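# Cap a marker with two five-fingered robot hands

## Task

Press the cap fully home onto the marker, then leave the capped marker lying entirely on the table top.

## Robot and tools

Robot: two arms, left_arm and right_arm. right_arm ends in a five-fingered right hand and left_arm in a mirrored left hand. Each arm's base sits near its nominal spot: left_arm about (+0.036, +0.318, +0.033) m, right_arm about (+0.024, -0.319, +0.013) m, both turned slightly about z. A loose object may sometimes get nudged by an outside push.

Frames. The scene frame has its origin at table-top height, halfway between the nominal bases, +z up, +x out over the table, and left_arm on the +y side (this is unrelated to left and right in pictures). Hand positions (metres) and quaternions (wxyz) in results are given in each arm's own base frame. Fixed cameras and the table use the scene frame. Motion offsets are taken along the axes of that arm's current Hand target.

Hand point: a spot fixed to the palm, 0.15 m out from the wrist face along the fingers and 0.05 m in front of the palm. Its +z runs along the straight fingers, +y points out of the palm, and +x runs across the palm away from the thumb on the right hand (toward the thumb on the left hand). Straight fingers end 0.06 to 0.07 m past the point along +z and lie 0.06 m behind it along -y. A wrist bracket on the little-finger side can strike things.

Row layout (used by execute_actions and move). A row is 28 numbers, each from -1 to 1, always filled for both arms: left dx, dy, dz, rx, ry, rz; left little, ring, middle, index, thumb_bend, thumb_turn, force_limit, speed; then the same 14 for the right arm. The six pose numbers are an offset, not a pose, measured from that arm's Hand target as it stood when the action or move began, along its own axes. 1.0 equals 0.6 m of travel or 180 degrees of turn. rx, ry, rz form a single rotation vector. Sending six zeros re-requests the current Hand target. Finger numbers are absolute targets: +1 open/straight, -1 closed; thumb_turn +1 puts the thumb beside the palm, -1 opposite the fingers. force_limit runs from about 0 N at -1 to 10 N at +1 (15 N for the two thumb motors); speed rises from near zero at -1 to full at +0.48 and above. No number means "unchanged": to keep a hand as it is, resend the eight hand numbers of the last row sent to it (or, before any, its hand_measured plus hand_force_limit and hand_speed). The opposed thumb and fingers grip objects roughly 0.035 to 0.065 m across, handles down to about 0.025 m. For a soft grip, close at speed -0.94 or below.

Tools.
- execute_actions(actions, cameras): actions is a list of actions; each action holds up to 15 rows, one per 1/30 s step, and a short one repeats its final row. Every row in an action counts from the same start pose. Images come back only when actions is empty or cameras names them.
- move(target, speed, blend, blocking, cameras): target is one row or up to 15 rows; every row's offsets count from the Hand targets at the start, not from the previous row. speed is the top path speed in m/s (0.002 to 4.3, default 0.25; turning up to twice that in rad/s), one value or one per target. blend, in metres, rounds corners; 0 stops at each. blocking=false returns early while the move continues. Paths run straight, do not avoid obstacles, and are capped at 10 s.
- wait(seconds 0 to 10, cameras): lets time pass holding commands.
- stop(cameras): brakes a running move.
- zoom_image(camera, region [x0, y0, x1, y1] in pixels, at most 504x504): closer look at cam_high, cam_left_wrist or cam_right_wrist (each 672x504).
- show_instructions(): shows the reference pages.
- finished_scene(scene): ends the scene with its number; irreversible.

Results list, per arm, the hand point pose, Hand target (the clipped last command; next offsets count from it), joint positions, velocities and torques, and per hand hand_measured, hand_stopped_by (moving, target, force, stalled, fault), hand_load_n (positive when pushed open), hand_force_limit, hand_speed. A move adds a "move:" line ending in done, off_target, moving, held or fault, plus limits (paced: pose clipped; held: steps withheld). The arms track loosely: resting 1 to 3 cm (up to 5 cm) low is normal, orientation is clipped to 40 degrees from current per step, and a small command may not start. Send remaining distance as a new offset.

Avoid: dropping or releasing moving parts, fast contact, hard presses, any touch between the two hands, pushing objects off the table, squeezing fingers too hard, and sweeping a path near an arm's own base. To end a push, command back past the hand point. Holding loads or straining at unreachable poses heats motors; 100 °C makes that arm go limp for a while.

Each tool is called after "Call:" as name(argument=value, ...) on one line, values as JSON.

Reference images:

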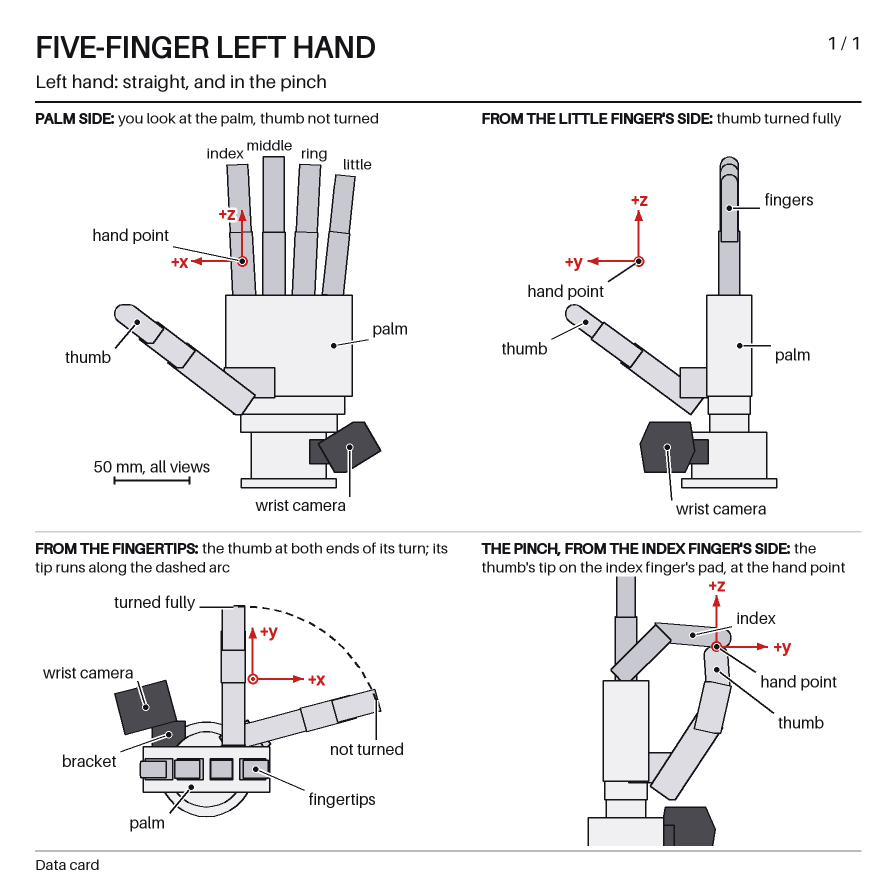

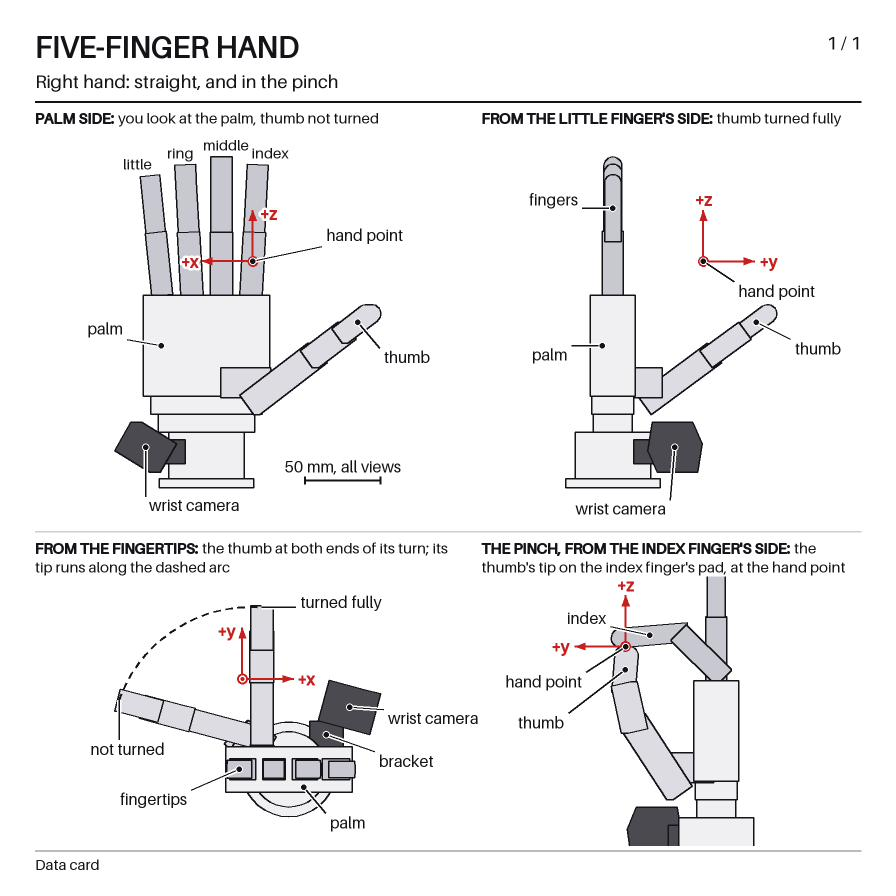

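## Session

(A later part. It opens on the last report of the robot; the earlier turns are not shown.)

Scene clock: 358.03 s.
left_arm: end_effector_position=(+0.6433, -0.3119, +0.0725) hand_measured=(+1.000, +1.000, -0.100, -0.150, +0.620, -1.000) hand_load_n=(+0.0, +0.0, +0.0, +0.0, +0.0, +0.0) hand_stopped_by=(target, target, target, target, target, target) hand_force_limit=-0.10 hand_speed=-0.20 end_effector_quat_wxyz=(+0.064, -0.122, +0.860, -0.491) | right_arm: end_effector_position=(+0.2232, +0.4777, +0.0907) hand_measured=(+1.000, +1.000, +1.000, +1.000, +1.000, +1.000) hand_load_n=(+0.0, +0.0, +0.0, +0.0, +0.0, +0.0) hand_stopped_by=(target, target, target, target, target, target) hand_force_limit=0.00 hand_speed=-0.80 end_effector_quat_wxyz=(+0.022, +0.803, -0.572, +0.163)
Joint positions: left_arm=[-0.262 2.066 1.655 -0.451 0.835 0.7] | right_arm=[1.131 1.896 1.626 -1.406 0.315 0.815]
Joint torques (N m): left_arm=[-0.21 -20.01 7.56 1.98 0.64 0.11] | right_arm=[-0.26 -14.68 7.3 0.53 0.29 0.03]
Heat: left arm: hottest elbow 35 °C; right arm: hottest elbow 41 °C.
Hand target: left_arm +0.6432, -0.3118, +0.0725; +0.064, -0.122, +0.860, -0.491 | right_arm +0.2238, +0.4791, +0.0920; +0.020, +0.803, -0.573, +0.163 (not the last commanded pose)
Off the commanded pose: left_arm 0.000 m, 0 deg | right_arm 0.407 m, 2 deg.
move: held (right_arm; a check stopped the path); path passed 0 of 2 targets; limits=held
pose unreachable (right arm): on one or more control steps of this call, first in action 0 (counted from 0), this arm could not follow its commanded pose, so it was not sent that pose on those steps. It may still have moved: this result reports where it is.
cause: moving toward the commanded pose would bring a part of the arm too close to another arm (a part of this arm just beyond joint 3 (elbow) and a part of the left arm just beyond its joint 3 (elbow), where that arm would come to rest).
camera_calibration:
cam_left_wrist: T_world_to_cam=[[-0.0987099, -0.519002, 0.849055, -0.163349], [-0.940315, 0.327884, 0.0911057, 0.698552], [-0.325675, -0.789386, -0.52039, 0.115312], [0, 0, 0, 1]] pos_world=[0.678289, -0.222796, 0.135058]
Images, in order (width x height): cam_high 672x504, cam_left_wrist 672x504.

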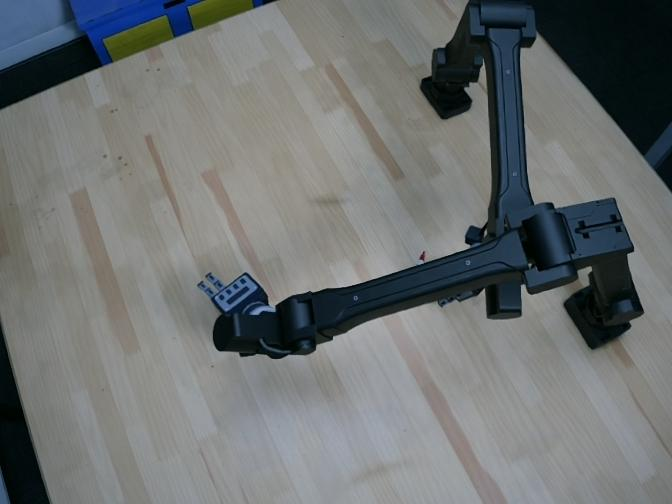

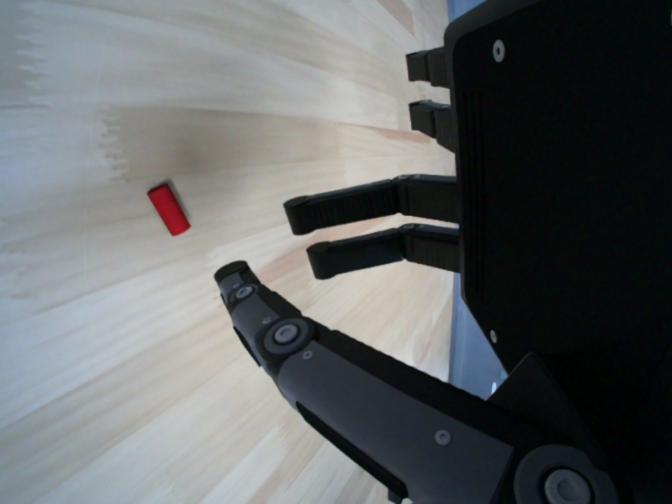

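Call:
move(target=[-0.0715,0.0043,-0.274,0,0,0,1,1,-0.1,-0.15,0.62,-1,-0.1,-0.2,0,0,0,0,0,0,1,1,1,1,1,1,0,-0.8], speed=0.25)

Call:
move(target=[[0,0,0,0,0,0,1,1,-0.1,-0.15,0.62,-1,-0.1,-0.2,0.0523,-0.0355,-0.1895,0,0,0,1,1,1,1,1,1,0,-0.8],[0,0,0,0,0,0,1,1,-0.1,-0.15,0.62,-1,-0.1,-0.2,0.6837,0.0243,-0.0268,0,0,0,1,1,1,1,1,1,0,-0.8]], speed=0.25, blend=0.03, cameras=["cam_high","cam_right_wrist"])

Scene clock: 371.73 s.
left_arm: end_effector_position=(+0.6327, -0.1588, +0.1346) hand_measured=(+1.000, +1.000, -0.100, -0.150, +0.620, -1.000) hand_load_n=(+0.0, +0.0, +0.0, +0.0, +0.0, +0.0) hand_stopped_by=(target, target, target, target, target, target) hand_force_limit=-0.10 hand_speed=-0.20 end_effector_quat_wxyz=(+0.046, -0.140, +0.860, -0.488) | right_arm: end_effector_position=(+0.2232, +0.4777, +0.0907) hand_measured=(+1.000, +1.000, +1.000, +1.000, +1.000, +1.000) hand_load_n=(+0.0, +0.0, +0.0, +0.0, +0.0, +0.5) hand_stopped_by=(target, target, target, target, target, target) hand_force_limit=0.00 hand_speed=-0.80 end_effector_quat_wxyz=(+0.022, +0.803, -0.572, +0.163)
Joint positions: left_arm=[-0.029 1.973 1.708 -0.873 0.962 0.991] | right_arm=[1.131 1.896 1.626 -1.406 0.315 0.815]
Joint torques (N m): left_arm=[-0.62 -18.84 11.23 1.07 0.92 0.21] | right_arm=[-0.26 -14.51 7.34 0.47 0.28 0.05]
Heat: left arm: hottest elbow 34 °C; right arm: hottest elbow 40 °C.
Hand target: left_arm +0.6463, -0.1626, +0.1535; +0.064, -0.122, +0.860, -0.491 | right_arm +0.2238, +0.4791, +0.0920; +0.020, +0.803, -0.573, +0.163
Off the commanded pose: left_arm 0.024 m, 3 deg | right_arm 0.002 m, 0 deg.
move: off_target (left_arm)

Scene clock: 374.83 s.
left_arm: end_effector_position=(+0.6327, -0.1588, +0.1346) hand_measured=(+1.000, +1.000, -0.100, -0.150, +0.620, -1.000) hand_load_n=(+0.0, +0.0, +0.0, +0.0, +0.0, +0.0) hand_stopped_by=(target, target, target, target, target, target) hand_force_limit=-0.10 hand_speed=-0.20 end_effector_quat_wxyz=(+0.046, -0.140, +0.860, -0.488) | right_arm: end_effector_position=(+0.3217, +0.1061, +0.2149) hand_measured=(+1.000, +1.000, +1.000, +1.000, +1.000, +1.000) hand_load_n=(+0.0, +0.0, +0.0, +0.0, +0.0, +0.0) hand_stopped_by=(target, target, target, target, target, target) hand_force_limit=0.00 hand_speed=-0.80 end_effector_quat_wxyz=(+0.033, +0.806, -0.570, +0.155)
Joint positions: left_arm=[-0.029 1.973 1.708 -0.873 0.962 0.992] | right_arm=[0.396 1.297 1.233 -1.394 0.299 0.038]
Joint torques (N m): left_arm=[-0.56 -18.84 11.22 1.05 0.92 0.22] | right_arm=[-1.32 -9.11 7.99 1.29 0.21 -0.05]
Heat: left arm: hottest elbow 35 °C; right arm: hottest elbow 40 °C.
Hand target: left_arm +0.6463, -0.1626, +0.1535; +0.064, -0.122, +0.860, -0.491 | right_arm +0.3258, +0.1029, +0.2217; +0.020, +0.803, -0.573, +0.163
Off the commanded pose: left_arm 0.024 m, 3 deg | right_arm 0.009 m, 2 deg.
move: off_target (left_arm)
camera_calibration:
cam_right_wrist: T_world_to_cam=[[-0.795923, -0.604736, -0.0282923, 0.32444], [-0.591688, 0.767161, 0.247729, 0.0541653], [-0.128106, 0.213914, -0.968416, 0.344854], [0, 0, 0, 1]] pos_world=[0.334456, 0.0808781, 0.329723]
Images, in order (width x height): cam_high 672x504, cam_right_wrist 672x504.

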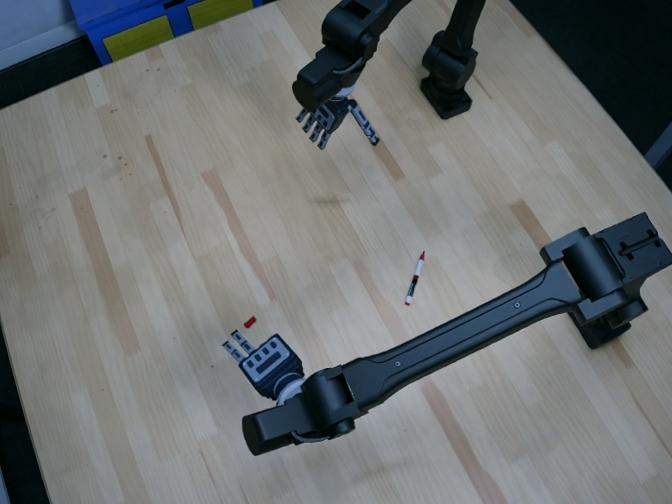

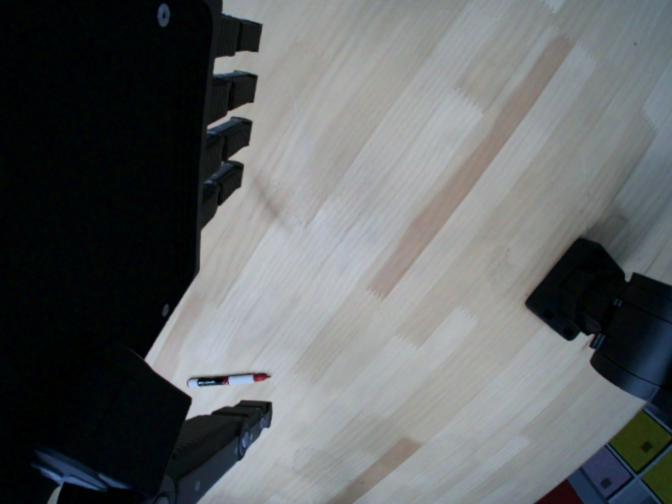

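Call:
move(target=[0.0098,0.0388,0.3317,0,0,0,1,1,-0.1,-0.15,0.62,-1,-0.1,-0.2,0,0,0,0,0,0,1,1,1,1,1,1,0,-0.8], speed=0.2, cameras=["cam_left_wrist"])

Call:
zoom_image(camera="cam_left_wrist", region=[150, 160, 330, 310])

Scene clock: 384.57 s.
left_arm: end_effector_position=(+0.6652, -0.3149, +0.0333) hand_measured=(+1.000, +1.000, -0.100, -0.150, +0.620, -1.000) hand_load_n=(+0.0, +0.0, +0.0, +0.0, +0.0, +0.0) hand_stopped_by=(target, target, target, target, target, target) hand_force_limit=-0.10 hand_speed=-0.20 end_effector_quat_wxyz=(+0.054, -0.122, +0.863, -0.487) | right_arm: end_effector_position=(+0.3216, +0.1061, +0.2149) hand_measured=(+1.000, +1.000, +1.000, +1.000, +1.000, +1.000) hand_load_n=(+0.0, +0.0, +0.0, +0.0, +0.0, +0.0) hand_stopped_by=(target, target, target, target, target, target) hand_force_limit=0.00 hand_speed=-0.80 end_effector_quat_wxyz=(+0.033, +0.806, -0.570, +0.155)
Joint positions: left_arm=[-0.259 2.176 1.743 -0.462 0.842 0.72] | right_arm=[0.396 1.297 1.233 -1.394 0.299 0.038]
Joint torques (N m): left_arm=[0.21 -18.78 10.86 2.59 0.55 -0.02] | right_arm=[-1.26 -9.17 7.97 1.33 0.21 -0.05]
Heat: left arm: hottest elbow 36 °C; right arm: hottest elbow 40 °C.
Hand target: left_arm +0.6830, -0.3178, +0.0324; +0.064, -0.122, +0.860, -0.491 | right_arm +0.3258, +0.1029, +0.2217; +0.020, +0.803, -0.573, +0.163
Off the commanded pose: left_arm 0.018 m, 1 deg | right_arm 0.009 m, 2 deg.
move: off_target (left_arm)
camera_calibration:
cam_left_wrist: T_world_to_cam=[[-0.089638, -0.525258, 0.846208, -0.137467], [-0.93494, 0.337231, 0.110289, 0.722433], [-0.343297, -0.781268, -0.521314, 0.114011], [0, 0, 0, 1]] pos_world=[0.702249, -0.226759, 0.0960848]
Images, in order (width x height): cam_left_wrist 672x504.

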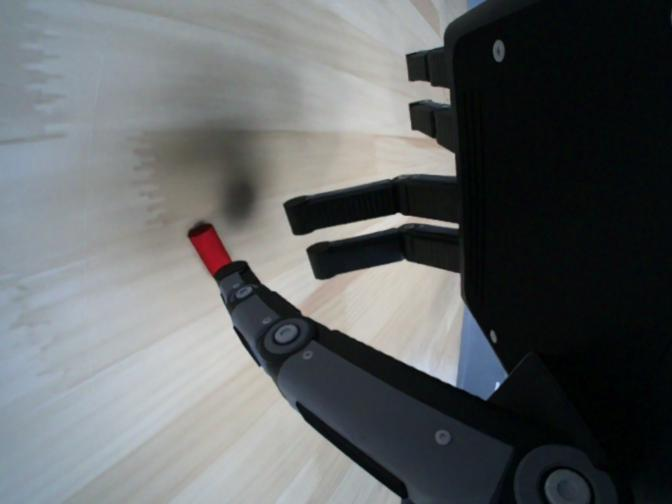

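Scaled by 2.800 from the camera's 672x504 image, which has a finer 960x720 frame.

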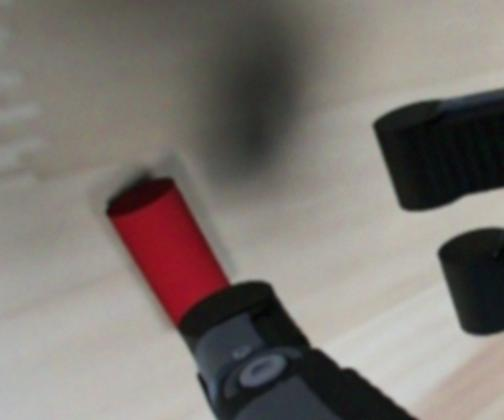

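Call:
move(target=[0.018,0.0303,0.018,0,0,0,1,1,-0.1,-0.15,0.6,-1,-0.1,-0.2,0,0,0,0,0,0,1,1,1,1,1,1,0,-0.8], speed=0.1, cameras=["cam_left_wrist"])

Call:
zoom_image(camera="cam_left_wrist", region=[170, 160, 350, 310])

Scene clock: 396.23 s.
left_arm: end_effector_position=(+0.6780, -0.3179, +0.0387) hand_measured=(+1.000, +1.000, -0.100, -0.150, +0.600, -1.000) hand_load_n=(+0.0, +0.0, +0.0, +0.0, +0.0, +0.5) hand_stopped_by=(target, target, target, target, target, target) hand_force_limit=-0.10 hand_speed=-0.20 end_effector_quat_wxyz=(+0.079, -0.112, +0.857, -0.496) | right_arm: end_effector_position=(+0.3216, +0.1061, +0.2149) hand_measured=(+1.000, +1.000, +1.000, +1.000, +1.000, +1.000) hand_load_n=(+0.0, +0.0, +0.0, +0.0, +0.5, +0.0) hand_stopped_by=(target, target, target, target, target, target) hand_force_limit=0.00 hand_speed=-0.80 end_effector_quat_wxyz=(+0.033, +0.806, -0.570, +0.155)
Joint positions: left_arm=[-0.259 2.176 1.743 -0.399 0.836 0.712] | right_arm=[0.396 1.297 1.233 -1.394 0.299 0.038]
Joint torques (N m): left_arm=[-0.44 -18.78 6.64 2.74 0.51 0] | right_arm=[-1.38 -9.29 7.99 1.25 0.19 -0.04]
Heat: left arm: hottest elbow 37 °C; right arm: hottest elbow 40 °C.
Hand target: left_arm +0.6724, -0.3209, +0.0114; +0.064, -0.122, +0.860, -0.491 | right_arm +0.3258, +0.1029, +0.2217; +0.020, +0.803, -0.573, +0.163
Off the commanded pose: left_arm 0.028 m, 2 deg | right_arm 0.009 m, 2 deg.
move: off_target (left_arm)
camera_calibration:
cam_left_wrist: T_world_to_cam=[[-0.131782, -0.514085, 0.847556, -0.110363], [-0.942094, 0.330933, 0.0542462, 0.739787], [-0.308371, -0.791328, -0.527927, 0.0921971], [0, 0, 0, 1]] pos_world=[0.710836, -0.228597, 0.102081]
Images, in order (width x height): cam_left_wrist 672x504.

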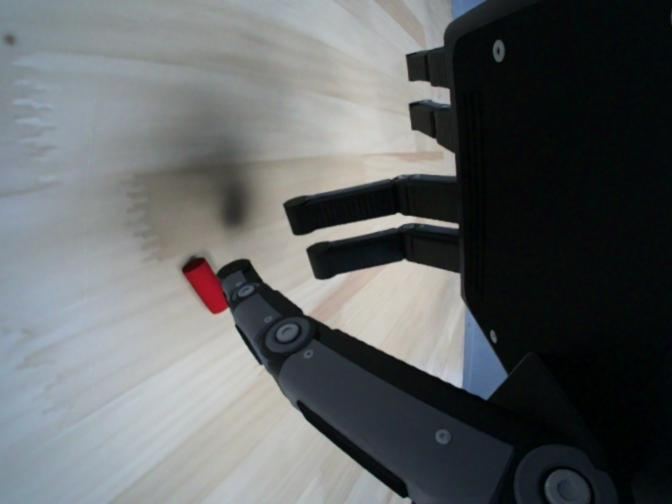

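Scaled by 2.800 from the camera's 672x504 image, which has a finer 960x720 frame.

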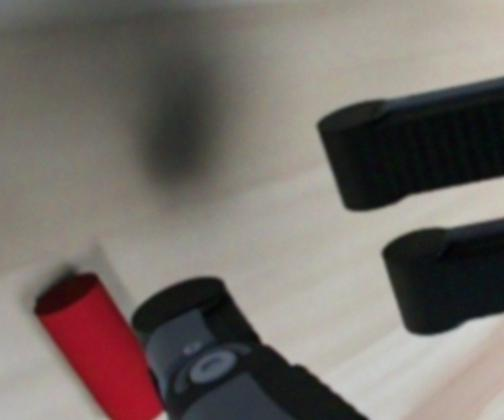

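Call:
move(target=[0.0157,0.0283,0.0115,0,0,0,1,1,-0.1,-0.15,0.6,-1,-0.1,-0.2,0,0,0,0,0,0,1,1,1,1,1,1,0,-0.8], speed=0.15, cameras=["cam_left_wrist"])

Call:
zoom_image(camera="cam_left_wrist", region=[170, 160, 350, 310])

Scene clock: 403.93 s.
left_arm: end_effector_position=(+0.6688, -0.3173, +0.0203) hand_measured=(+1.000, +1.000, -0.100, -0.150, +0.600, -1.000) hand_load_n=(+0.0, -0.5, +0.0, +0.0, +0.0, +0.0) hand_stopped_by=(target, target, target, target, target, target) hand_force_limit=-0.10 hand_speed=-0.20 end_effector_quat_wxyz=(+0.079, -0.113, +0.857, -0.496) | right_arm: end_effector_position=(+0.3216, +0.1061, +0.2149) hand_measured=(+1.000, +1.000, +1.000, +1.000, +1.000, +1.000) hand_load_n=(+0.0, +0.0, +0.0, +0.0, +0.0, +0.0) hand_stopped_by=(target, target, target, target, target, target) hand_force_limit=0.00 hand_speed=-0.80 end_effector_quat_wxyz=(+0.033, +0.806, -0.570, +0.155)
Joint positions: left_arm=[-0.261 2.176 1.689 -0.342 0.834 0.707] | right_arm=[0.396 1.297 1.233 -1.394 0.299 0.038]
Joint torques (N m): left_arm=[-0.62 -18.43 6.54 2.71 0.51 -0.01] | right_arm=[-1.32 -9.17 8.02 1.32 0.21 -0.04]
Heat: left arm: hottest elbow 37 °C; right arm: hottest elbow 40 °C.
Hand target: left_arm +0.6624, -0.3210, -0.0067; +0.064, -0.122, +0.860, -0.491 | right_arm +0.3258, +0.1029, +0.2217; +0.020, +0.803, -0.573, +0.163
Off the commanded pose: left_arm 0.028 m, 2 deg | right_arm 0.009 m, 2 deg.
move: off_target (left_arm)
camera_calibration:
cam_left_wrist: T_world_to_cam=[[-0.130911, -0.514113, 0.847673, -0.0963007], [-0.942374, 0.330068, 0.0546497, 0.731886], [-0.307886, -0.791671, -0.527696, 0.0796825], [0, 0, 0, 1]] pos_world=[0.701637, -0.228, 0.0836824]
Images, in order (width x height): cam_left_wrist 672x504.

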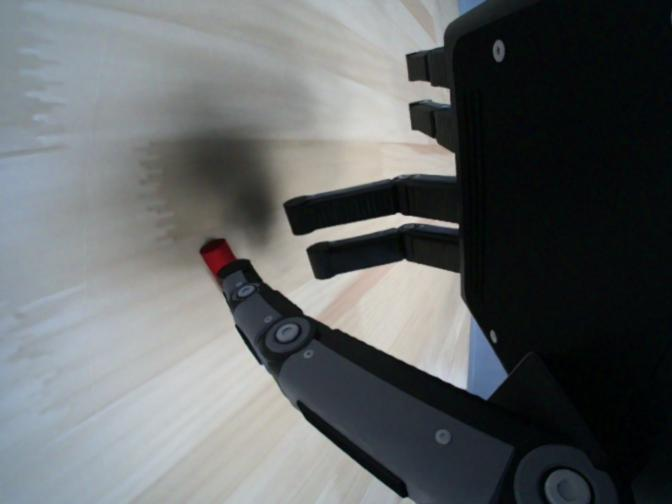

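Scaled by 2.800 from the camera's 672x504 image, which has a finer 960x720 frame.

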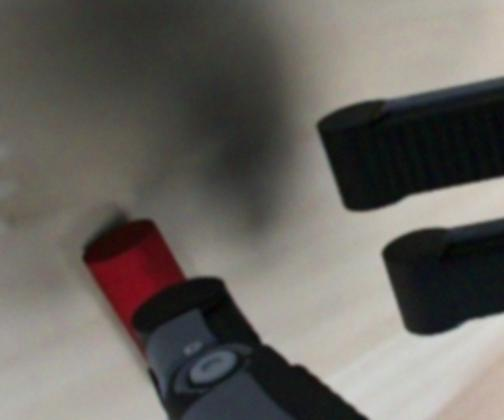

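Call:
move(target=[0.0268,0.0143,0.0085,0,0,0,1,1,-0.1,-0.15,0.6,-1,-0.1,-0.2,0,0,0,0,0,0,1,1,1,1,1,1,0,-0.8], speed=0.15, cameras=["cam_left_wrist"])

Call:
zoom_image(camera="cam_left_wrist", region=[170, 160, 350, 310])

Scene clock: 410.13 s.
left_arm: end_effector_position=(+0.6516, -0.3231, -0.0017) hand_measured=(+1.000, +1.000, -0.100, -0.150, +0.600, -1.000) hand_load_n=(+0.0, +0.0, +0.0, +0.0, +0.0, +0.0) hand_stopped_by=(target, target, target, target, target, target) hand_force_limit=-0.10 hand_speed=-0.20 end_effector_quat_wxyz=(+0.072, -0.115, +0.859, -0.493) | right_arm: end_effector_position=(+0.3216, +0.1061, +0.2149) hand_measured=(+1.000, +1.000, +1.000, +1.000, +1.000, +1.000) hand_load_n=(+0.0, +0.0, +0.0, +0.0, +0.0, +0.0) hand_stopped_by=(target, target, target, target, target, target) hand_force_limit=0.00 hand_speed=-0.80 end_effector_quat_wxyz=(+0.033, +0.806, -0.570, +0.155)
Joint positions: left_arm=[-0.276 2.176 1.625 -0.285 0.826 0.693] | right_arm=[0.396 1.297 1.233 -1.394 0.299 0.038]
Joint torques (N m): left_arm=[-0.38 -19.49 6.34 2.76 0.51 0] | right_arm=[-1.26 -9.23 7.98 1.29 0.21 -0.05]
Heat: left arm: hottest elbow 36 °C; right arm: hottest elbow 40 °C.
Hand target: left_arm +0.6469, -0.3252, -0.0165; +0.064, -0.122, +0.860, -0.491 | right_arm +0.3258, +0.1029, +0.2217; +0.020, +0.803, -0.573, +0.163
Off the commanded pose: left_arm 0.016 m, 1 deg | right_arm 0.009 m, 2 deg.
move: off_target (left_arm)
camera_calibration:
cam_left_wrist: T_world_to_cam=[[-0.118807, -0.517286, 0.847526, -0.0917679], [-0.940674, 0.331866, 0.0706891, 0.718275], [-0.317832, -0.788848, -0.526025, 0.0656051], [0, 0, 0, 1]] pos_world=[0.685612, -0.234089, 0.0615114]
Images, in order (width x height): cam_left_wrist 672x504.

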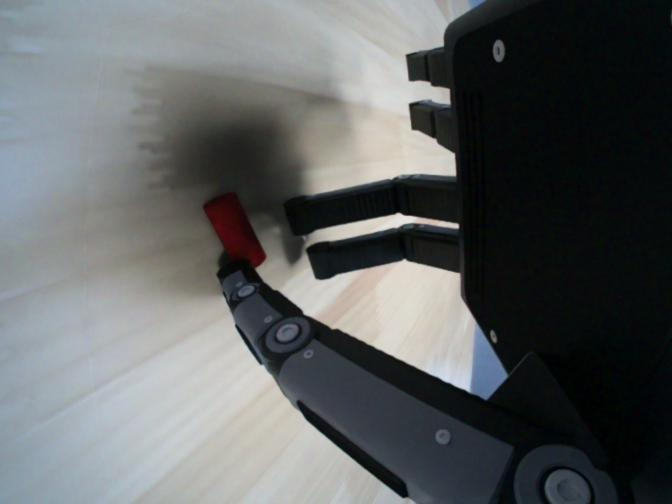

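Scaled by 2.800 from the camera's 672x504 image, which has a finer 960x720 frame.

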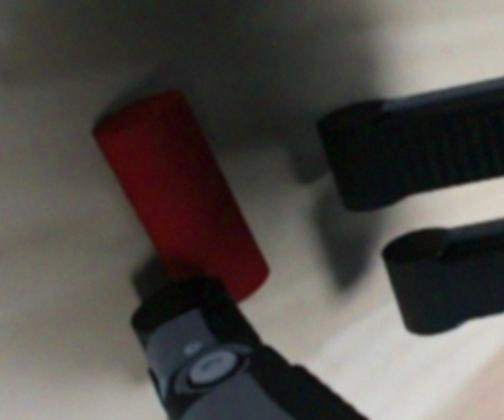

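Call:
move(target=[-0.0082,0.0146,-0.0249,0,0,0,1,1,-0.1,-0.15,0.6,-1,-0.1,-0.2,0,0,0,0,0,0,1,1,1,1,1,1,0,-0.8], speed=0.15, cameras=["cam_left_wrist"])

Call:
zoom_image(camera="cam_left_wrist", region=[170, 160, 350, 310])

Scene clock: 417.17 s.
left_arm: end_effector_position=(+0.6507, -0.3109, -0.0062) hand_measured=(+1.000, +1.000, -0.100, -0.150, +0.600, -1.000) hand_load_n=(+0.0, +0.0, +0.0, +0.0, +0.0, +0.0) hand_stopped_by=(target, target, target, target, target, target) hand_force_limit=-0.10 hand_speed=-0.20 end_effector_quat_wxyz=(+0.068, -0.123, +0.858, -0.494) | right_arm: end_effector_position=(+0.3216, +0.1061, +0.2149) hand_measured=(+1.000, +1.000, +1.000, +1.000, +1.000, +1.000) hand_load_n=(+0.5, +0.0, +0.0, +0.0, +0.0, +0.0) hand_stopped_by=(target, target, target, target, target, target) hand_force_limit=0.00 hand_speed=-0.80 end_effector_quat_wxyz=(+0.033, +0.806, -0.570, +0.155)
Joint positions: left_arm=[-0.257 2.176 1.612 -0.285 0.839 0.696] | right_arm=[0.396 1.297 1.233 -1.394 0.299 0.038]
Joint torques (N m): left_arm=[0.26 -19.96 6.26 1.99 0.72 0.21] | right_arm=[-1.32 -9.29 8.03 1.31 0.2 -0.04]
Heat: left arm: hottest elbow 36 °C; right arm: hottest elbow 40 °C.
Hand target: left_arm +0.6469, -0.3073, -0.0164; +0.064, -0.122, +0.860, -0.491 | right_arm +0.3258, +0.1029, +0.2217; +0.020, +0.803, -0.573, +0.163
Off the commanded pose: left_arm 0.012 m, 1 deg | right_arm 0.009 m, 2 deg.
move: off_target (left_arm)
camera_calibration:
cam_left_wrist: T_world_to_cam=[[-0.102755, -0.514008, 0.851608, -0.0910726], [-0.942511, 0.323999, 0.081834, 0.712525], [-0.317984, -0.794242, -0.517751, 0.0710788], [0, 0, 0, 1]] pos_world=[0.684807, -0.221216, 0.0560505]
Images, in order (width x height): cam_left_wrist 672x504.

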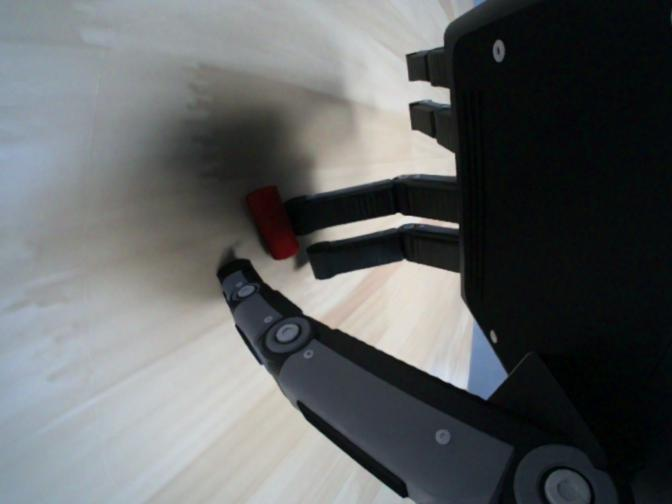

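Scaled by 2.800 from the camera's 672x504 image, which has a finer 960x720 frame.

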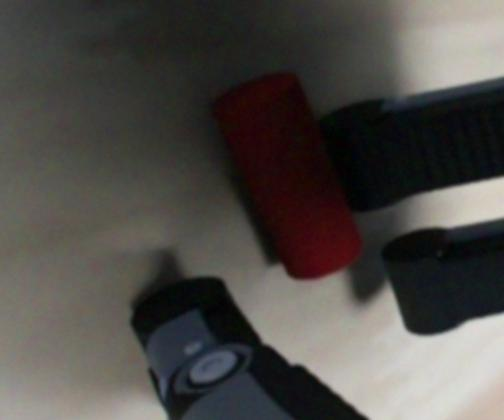

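Call:
move(target=[-0.0173,0.0125,0.008,0,0,0,1,1,-0.1,-0.1,0.6,-1,-0.1,-0.2,0,0,0,0,0,0,1,1,1,1,1,1,0,-0.8], speed=0.1, cameras=["cam_left_wrist"])

Call:
zoom_image(camera="cam_left_wrist", region=[170, 160, 350, 310])

Scene clock: 423.23 s.
left_arm: end_effector_position=(+0.6516, -0.3089, -0.0062) hand_measured=(+1.000, +1.000, -0.100, -0.100, +0.600, -1.000) hand_load_n=(+0.0, +0.0, +0.0, +0.0, +0.0, +0.0) hand_stopped_by=(target, target, target, target, target, target) hand_force_limit=-0.10 hand_speed=-0.20 end_effector_quat_wxyz=(+0.069, -0.120, +0.858, -0.495) | right_arm: end_effector_position=(+0.3216, +0.1061, +0.2149) hand_measured=(+1.000, +1.000, +1.000, +1.000, +1.000, +1.000) hand_load_n=(+0.0, +0.0, +0.0, +0.0, +0.0, +0.0) hand_stopped_by=(target, target, target, target, target, target) hand_force_limit=0.00 hand_speed=-0.80 end_effector_quat_wxyz=(+0.033, +0.806, -0.570, +0.155)
Joint positions: left_arm=[-0.254 2.177 1.612 -0.285 0.843 0.704] | right_arm=[0.396 1.297 1.233 -1.394 0.299 0.038]
Joint torques (N m): left_arm=[0.56 -17.55 8.61 1.74 0.73 0.2] | right_arm=[-1.32 -9.17 7.98 1.33 0.21 -0.05]
Heat: left arm: hottest elbow 35 °C; right arm: hottest elbow 39 °C.
Hand target: left_arm +0.6569, -0.3047, -0.0255; +0.064, -0.122, +0.860, -0.491 | right_arm +0.3258, +0.1029, +0.2217; +0.020, +0.803, -0.573, +0.163
Off the commanded pose: left_arm 0.020 m, 1 deg | right_arm 0.009 m, 2 deg.
move: off_target (left_arm)
camera_calibration:
cam_left_wrist: T_world_to_cam=[[-0.108888, -0.512459, 0.85178, -0.0855524], [-0.941775, 0.327407, 0.0765861, 0.713192], [-0.318126, -0.793845, -0.518272, 0.0731081], [0, 0, 0, 1]] pos_world=[0.685608, -0.21931, 0.0561411]
Images, in order (width x height): cam_left_wrist 672x504.

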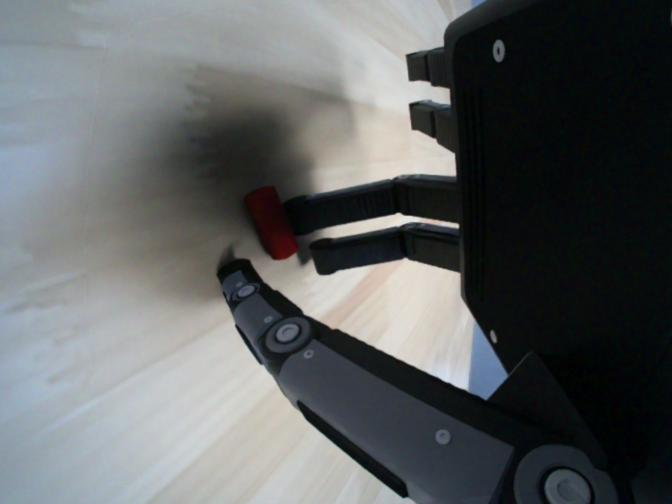

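Scaled by 2.800 from the camera's 672x504 image, which has a finer 960x720 frame.

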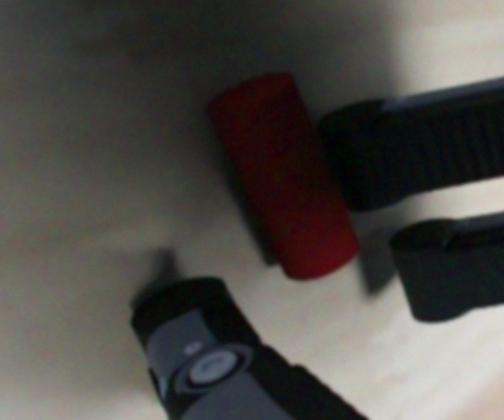

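Call:
move(target=[-0.0117,0.0115,0.007,0,0,0,1,1,-0.1,-0.1,0.6,-1,-0.1,-0.2,0,0,0,0,0,0,1,1,1,1,1,1,0,-0.8], speed=0.2, cameras=["cam_left_wrist"])

Call:
zoom_image(camera="cam_left_wrist", region=[170, 160, 350, 310])

Scene clock: 428.53 s.
left_arm: end_effector_position=(+0.6514, -0.3083, -0.0075) hand_measured=(+1.000, +1.000, -0.100, -0.100, +0.600, -1.000) hand_load_n=(+0.0, +0.0, +0.0, +0.0, -0.5, +2.0) hand_stopped_by=(target, target, target, target, target, target) hand_force_limit=-0.10 hand_speed=-0.20 end_effector_quat_wxyz=(+0.066, -0.119, +0.856, -0.499) | right_arm: end_effector_position=(+0.3216, +0.1061, +0.2149) hand_measured=(+1.000, +1.000, +1.000, +1.000, +1.000, +1.000) hand_load_n=(+0.0, +0.0, +0.0, +0.0, +0.0, +0.0) hand_stopped_by=(target, target, target, target, target, target) hand_force_limit=0.00 hand_speed=-0.80 end_effector_quat_wxyz=(+0.033, +0.806, -0.570, +0.155)
Joint positions: left_arm=[-0.251 2.182 1.614 -0.285 0.855 0.705] | right_arm=[0.396 1.297 1.233 -1.394 0.299 0.038]
Joint torques (N m): left_arm=[0.91 -16.09 9.83 1.7 0.34 0.28] | right_arm=[-1.26 -9.17 7.99 1.33 0.2 -0.04]
Heat: left arm: hottest elbow 35 °C; right arm: hottest elbow 39 °C.
Hand target: left_arm +0.6635, -0.3029, -0.0338; +0.064, -0.122, +0.860, -0.491 | right_arm +0.3258, +0.1029, +0.2217; +0.020, +0.803, -0.573, +0.163
Off the commanded pose: left_arm 0.029 m, 1 deg | right_arm 0.009 m, 2 deg.
move: off_target (left_arm)
camera_calibration:
cam_left_wrist: T_world_to_cam=[[-0.108651, -0.505306, 0.856073, -0.0820019], [-0.939688, 0.333162, 0.0773892, 0.713398], [-0.324316, -0.796033, -0.511029, 0.0762604], [0, 0, 0, 1]] pos_world=[0.686195, -0.218407, 0.0539616]
Images, in order (width x height): cam_left_wrist 672x504.

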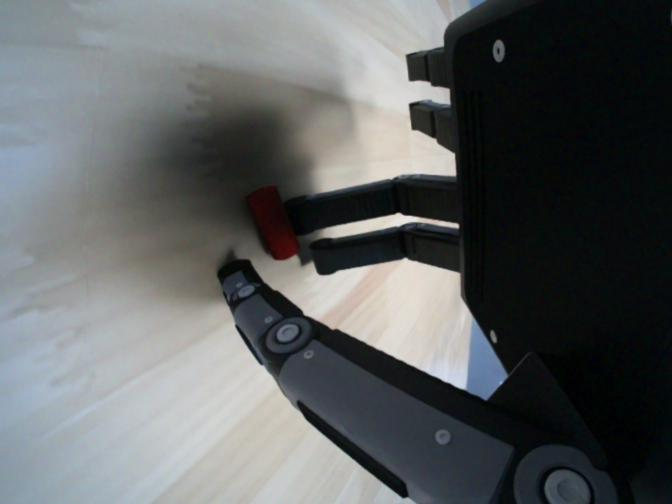

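Scaled by 2.800 from the camera's 672x504 image, which has a finer 960x720 frame.

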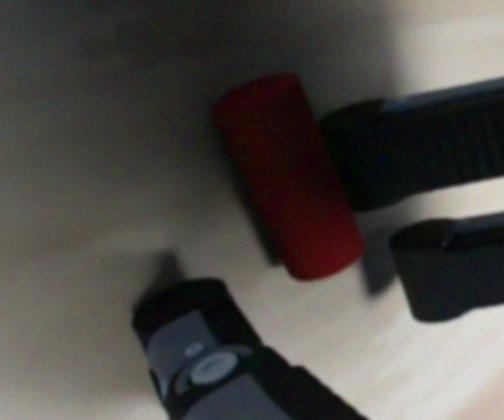

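Call:
move(target=[0,-0.0201,-0.0119,0,0,0,1,1,-0.1,-0.1,0.52,-1,-0.1,-0.2,0,0,0,0,0,0,1,1,1,1,1,1,0,-0.8], speed=0.2, cameras=["cam_left_wrist"])

Call:
zoom_image(camera="cam_left_wrist", region=[170, 160, 350, 310])

Scene clock: 436.13 s.
left_arm: end_effector_position=(+0.6513, -0.3071, -0.0075) hand_measured=(+1.000, +1.000, -0.100, -0.100, +0.520, -1.000) hand_load_n=(+0.0, +0.0, +0.5, +0.0, +0.0, +0.0) hand_stopped_by=(target, target, target, target, target, target) hand_force_limit=-0.10 hand_speed=-0.20 end_effector_quat_wxyz=(+0.063, -0.120, +0.858, -0.496) | right_arm: end_effector_position=(+0.3216, +0.1061, +0.2149) hand_measured=(+1.000, +1.000, +1.000, +1.000, +1.000, +1.000) hand_load_n=(+0.0, +0.0, +0.0, +0.0, +0.0, +0.0) hand_stopped_by=(target, target, target, target, target, target) hand_force_limit=0.00 hand_speed=-0.80 end_effector_quat_wxyz=(+0.033, +0.806, -0.570, +0.155)
Joint positions: left_arm=[-0.25 2.183 1.622 -0.303 0.853 0.71] | right_arm=[0.396 1.297 1.233 -1.394 0.299 0.038]
Joint torques (N m): left_arm=[0.73 -17.61 10 1.4 0.46 0.23] | right_arm=[-1.44 -9.29 7.99 1.35 0.21 -0.03]
Heat: left arm: hottest elbow 36 °C; right arm: hottest elbow 39 °C.
Hand target: left_arm +0.6637, -0.3031, -0.0195; +0.064, -0.122, +0.860, -0.491 | right_arm +0.3258, +0.1029, +0.2217; +0.020, +0.803, -0.573, +0.163
Off the commanded pose: left_arm 0.018 m, 1 deg | right_arm 0.009 m, 2 deg.
move: off_target (left_arm)
camera_calibration:
cam_left_wrist: T_world_to_cam=[[-0.102192, -0.510394, 0.853847, -0.0873211], [-0.939029, 0.332773, 0.0865306, 0.712429], [-0.328302, -0.792944, -0.513281, 0.0807699], [0, 0, 0, 1]] pos_world=[0.686584, -0.217599, 0.0543696]
Images, in order (width x height): cam_left_wrist 672x504.

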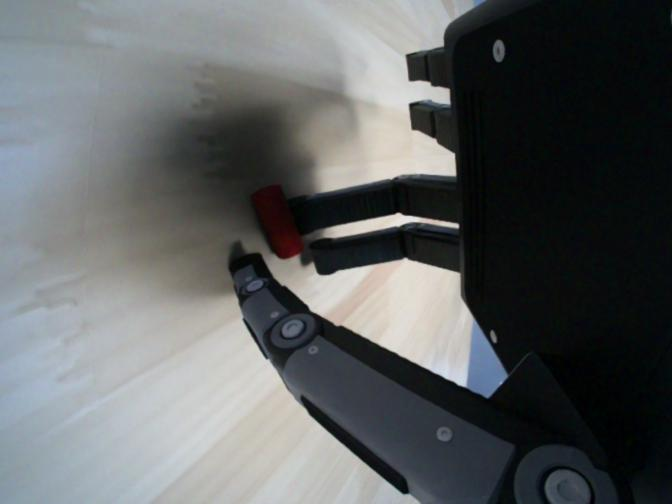

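Scaled by 2.800 from the camera's 672x504 image, which has a finer 960x720 frame.

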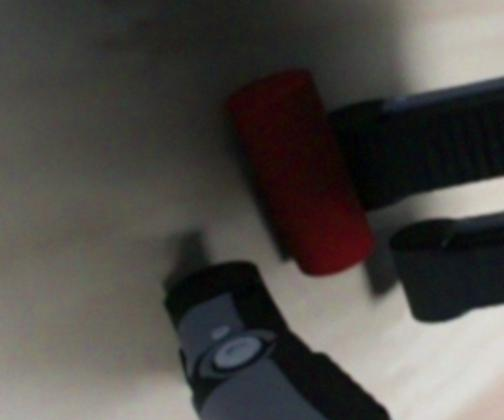

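Call:
move(target=[-0.0243,0.0027,0.0015,0,0,0,1,1,-0.1,-0.1,0.52,-1,-0.1,-0.2,0,0,0,0,0,0,1,1,1,1,1,1,0,-0.8], speed=0.2, cameras=["cam_left_wrist"])

Call:
zoom_image(camera="cam_left_wrist", region=[170, 160, 350, 310])

Scene clock: 442.20 s.
left_arm: end_effector_position=(+0.6643, -0.3022, -0.0073) hand_measured=(+1.000, +1.000, -0.100, -0.100, +0.520, -1.000) hand_load_n=(+0.0, +0.0, -0.5, +0.0, +0.0, +0.0) hand_stopped_by=(target, target, target, target, target, target) hand_force_limit=-0.10 hand_speed=-0.20 end_effector_quat_wxyz=(+0.062, -0.123, +0.858, -0.495) | right_arm: end_effector_position=(+0.3216, +0.1061, +0.2149) hand_measured=(+1.000, +1.000, +1.000, +1.000, +1.000, +1.000) hand_load_n=(+0.0, +0.0, +0.0, +0.0, +0.0, +0.0) hand_stopped_by=(target, target, target, target, target, target) hand_force_limit=0.00 hand_speed=-0.80 end_effector_quat_wxyz=(+0.033, +0.806, -0.570, +0.155)
Joint positions: left_arm=[-0.239 2.21 1.673 -0.339 0.857 0.719] | right_arm=[0.396 1.297 1.233 -1.394 0.299 0.038]
Joint torques (N m): left_arm=[0.67 -17.38 10.37 1.58 0.59 0.27] | right_arm=[-1.26 -9.23 7.99 1.29 0.2 -0.04]
Heat: left arm: hottest elbow 36 °C; right arm: hottest elbow 39 °C.
Hand target: left_arm +0.6776, -0.2990, -0.0217; +0.064, -0.122, +0.860, -0.491 | right_arm +0.3258, +0.1029, +0.2217; +0.020, +0.803, -0.573, +0.163
Off the commanded pose: left_arm 0.020 m, 0 deg | right_arm 0.009 m, 2 deg.
move: off_target (left_arm)
camera_calibration:
cam_left_wrist: T_world_to_cam=[[-0.0967199, -0.512325, 0.853328, -0.0877551], [-0.940172, 0.328429, 0.0906202, 0.722527], [-0.326684, -0.79351, -0.513439, 0.0877751], [0, 0, 0, 1]] pos_world=[0.699487, -0.212607, 0.0544755]
Images, in order (width x height): cam_left_wrist 672x504.

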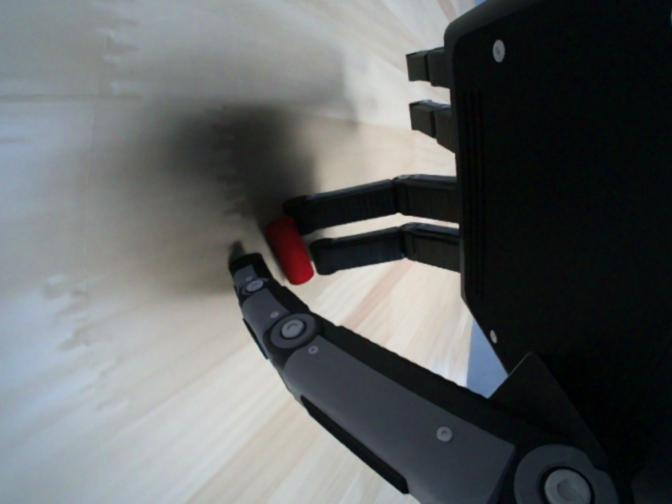

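Scaled by 2.800 from the camera's 672x504 image, which has a finer 960x720 frame.

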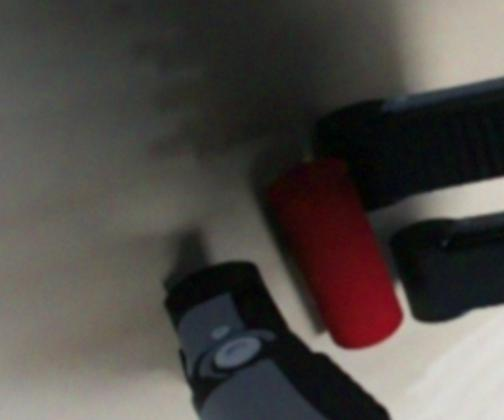

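Call:
move(target=[0,0.0116,0.0067,0,0,0,1,1,-0.1,-0.1,0.52,-1,-0.1,-0.2,0,0,0,0,0,0,1,1,1,1,1,1,0,-0.8], speed=0.2, cameras=["cam_left_wrist"])

Call:
zoom_image(camera="cam_left_wrist", region=[170, 160, 350, 310])

Scene clock: 446.93 s.
left_arm: end_effector_position=(+0.6641, -0.3020, -0.0080) hand_measured=(+1.000, +1.000, -0.100, -0.100, +0.520, -1.000) hand_load_n=(+0.0, +0.0, -1.0, +0.0, +0.0, +0.0) hand_stopped_by=(target, target, target, target, target, target) hand_force_limit=-0.10 hand_speed=-0.20 end_effector_quat_wxyz=(+0.062, -0.123, +0.858, -0.495) | right_arm: end_effector_position=(+0.3216, +0.1061, +0.2149) hand_measured=(+1.000, +1.000, +1.000, +1.000, +1.000, +1.000) hand_load_n=(+0.0, +0.0, +0.0, +0.0, +0.0, +0.0) hand_stopped_by=(target, target, target, target, target, target) hand_force_limit=0.00 hand_speed=-0.80 end_effector_quat_wxyz=(+0.033, +0.806, -0.570, +0.155)
Joint positions: left_arm=[-0.238 2.211 1.673 -0.34 0.858 0.72] | right_arm=[0.396 1.297 1.233 -1.394 0.299 0.038]
Joint torques (N m): left_arm=[0.56 -16.91 10 2.1 0.52 0.26] | right_arm=[-1.32 -9.23 7.94 1.31 0.21 -0.05]
Heat: left arm: hottest elbow 36 °C; right arm: hottest elbow 39 °C.
Hand target: left_arm +0.6774, -0.2989, -0.0299; +0.064, -0.122, +0.860, -0.491 | right_arm +0.3258, +0.1029, +0.2217; +0.020, +0.803, -0.573, +0.163
Off the commanded pose: left_arm 0.026 m, 1 deg | right_arm 0.009 m, 2 deg.
move: off_target (left_arm)
camera_calibration:
cam_left_wrist: T_world_to_cam=[[-0.0966394, -0.511557, 0.853798, -0.0869], [-0.939642, 0.329773, 0.0912287, 0.722318], [-0.328228, -0.793448, -0.512549, 0.0885376], [0, 0, 0, 1]] pos_world=[0.699383, -0.212405, 0.0536788]
Images, in order (width x height): cam_left_wrist 672x504.

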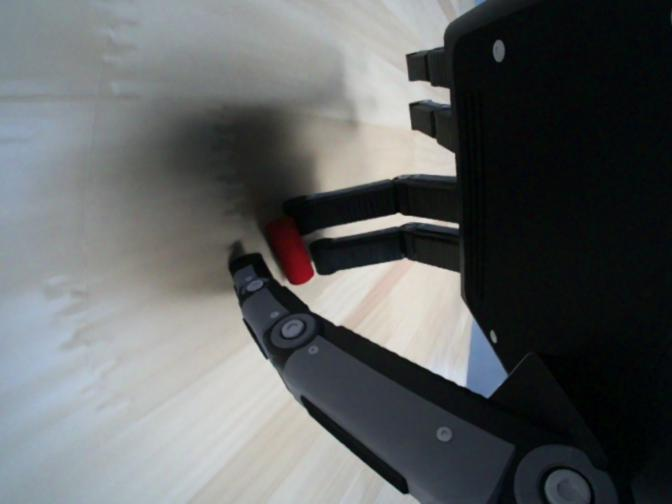

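Scaled by 2.800 from the camera's 672x504 image, which has a finer 960x720 frame.

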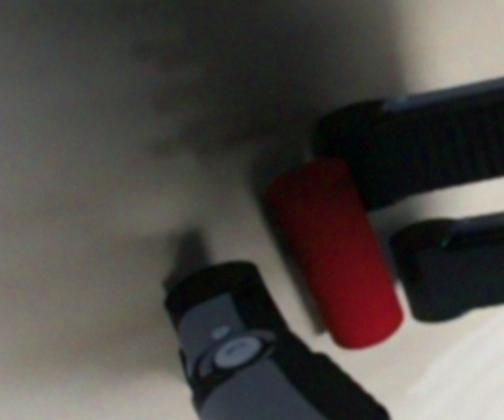

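Call:
move(target=[0,0,0,0,0,0,1,1,-0.45,-0.45,0.52,-1,-0.1,-0.85,0,0,0,0,0,0,1,1,1,1,1,1,0,-0.8], speed=0.2, cameras=["cam_left_wrist"])

Call:
zoom_image(camera="cam_left_wrist", region=[170, 160, 350, 310])

Scene clock: 455.53 s.
left_arm: end_effector_position=(+0.6645, -0.3024, -0.0088) hand_measured=(+1.000, +1.000, -0.278, -0.450, +0.520, -1.000) hand_load_n=(+0.0, +0.0, +5.0, +0.0, +5.0, +0.0) hand_stopped_by=(target, target, force, target, target, target) hand_force_limit=-0.10 hand_speed=-0.85 end_effector_quat_wxyz=(+0.061, -0.122, +0.858, -0.496) | right_arm: end_effector_position=(+0.3216, +0.1061, +0.2149) hand_measured=(+1.000, +1.000, +1.000, +1.000, +1.000, +1.000) hand_load_n=(+0.0, +0.0, +0.0, +0.0, +0.0, +0.0) hand_stopped_by=(target, target, target, target, target, target) hand_force_limit=0.00 hand_speed=-0.80 end_effector_quat_wxyz=(+0.033, +0.806, -0.570, +0.155)
Joint positions: left_arm=[-0.238 2.214 1.676 -0.34 0.861 0.721] | right_arm=[0.396 1.297 1.233 -1.394 0.299 0.038]
Joint torques (N m): left_arm=[0.67 -17.03 9.81 2.07 0.4 0.25] | right_arm=[-1.49 -9.17 7.97 1.31 0.19 -0.04]
Heat: left arm: hottest elbow 36 °C; right arm: hottest elbow 39 °C.
Hand target: left_arm +0.6774, -0.2989, -0.0298; +0.064, -0.122, +0.860, -0.491 | right_arm +0.3258, +0.1029, +0.2217; +0.020, +0.803, -0.573, +0.163
Off the commanded pose: left_arm 0.025 m, 1 deg | right_arm 0.009 m, 2 deg.
move: off_target (left_arm)
camera_calibration:
cam_left_wrist: T_world_to_cam=[[-0.0978957, -0.510172, 0.854483, -0.0851406], [-0.938993, 0.331807, 0.0905289, 0.723108], [-0.329709, -0.793491, -0.511531, 0.088932], [0, 0, 0, 1]] pos_world=[0.69998, -0.212802, 0.0527804]
Images, in order (width x height): cam_left_wrist 672x504.

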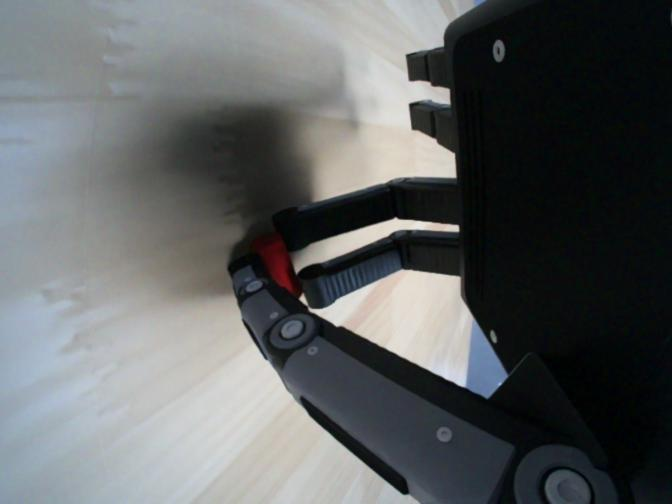

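Scaled by 2.800 from the camera's 672x504 image, which has a finer 960x720 frame.

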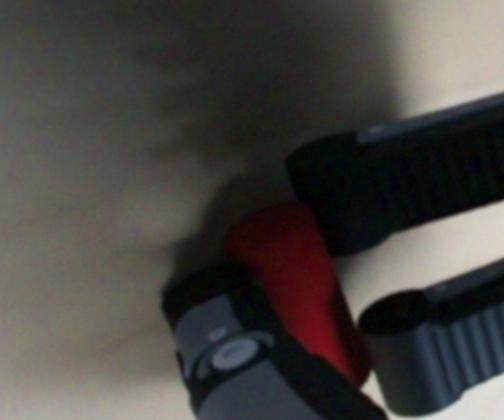

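Call:
move(target=[0,0,0,0,0,0,1,1,-0.6,-0.52,0.3,-1,0.1,-0.85,0,0,0,0,0,0,1,1,1,1,1,1,0,-0.8], speed=0.2, cameras=["cam_left_wrist"])

Call:
zoom_image(camera="cam_left_wrist", region=[170, 160, 350, 310])

Scene clock: 460.37 s.
left_arm: end_effector_position=(+0.6646, -0.3024, -0.0086) hand_measured=(+1.000, +1.000, -0.290, -0.520, +0.518, -1.000) hand_load_n=(+0.0, +0.0, +8.5, +0.0, +9.5, +1.0) hand_stopped_by=(target, target, force, target, force, target) hand_force_limit=0.10 hand_speed=-0.85 end_effector_quat_wxyz=(+0.061, -0.122, +0.858, -0.496) | right_arm: end_effector_position=(+0.3216, +0.1061, +0.2149) hand_measured=(+1.000, +1.000, +1.000, +1.000, +1.000, +1.000) hand_load_n=(+0.0, +0.0, +0.0, -0.5, +0.0, +0.0) hand_stopped_by=(target, target, target, target, target, target) hand_force_limit=0.00 hand_speed=-0.80 end_effector_quat_wxyz=(+0.033, +0.806, -0.570, +0.155)
Joint positions: left_arm=[-0.238 2.214 1.676 -0.34 0.861 0.721] | right_arm=[0.396 1.297 1.233 -1.394 0.299 0.038]
Joint torques (N m): left_arm=[0.67 -17.03 9.83 2.09 0.4 0.25] | right_arm=[-1.44 -9.05 7.98 1.35 0.21 -0.03]
Heat: left arm: hottest elbow 36 °C; right arm: hottest elbow 39 °C.
Hand target: left_arm +0.6774, -0.2989, -0.0298; +0.064, -0.122, +0.860, -0.491 | right_arm +0.3258, +0.1029, +0.2217; +0.020, +0.803, -0.573, +0.163
Off the commanded pose: left_arm 0.025 m, 1 deg | right_arm 0.009 m, 2 deg.
move: off_target (left_arm)
camera_calibration:
cam_left_wrist: T_world_to_cam=[[-0.0982139, -0.51005, 0.854519, -0.0851054], [-0.939032, 0.331807, 0.0901233, 0.723266], [-0.329503, -0.79357, -0.511541, 0.0888271], [0, 0, 0, 1]] pos_world=[0.700081, -0.212902, 0.0529798]
Images, in order (width x height): cam_left_wrist 672x504.

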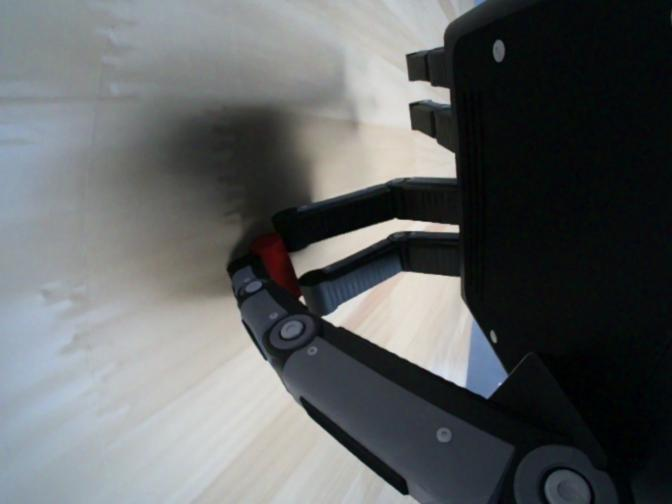

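Scaled by 2.800 from the camera's 672x504 image, which has a finer 960x720 frame.

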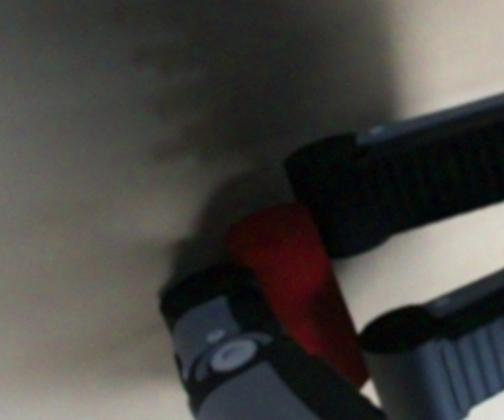

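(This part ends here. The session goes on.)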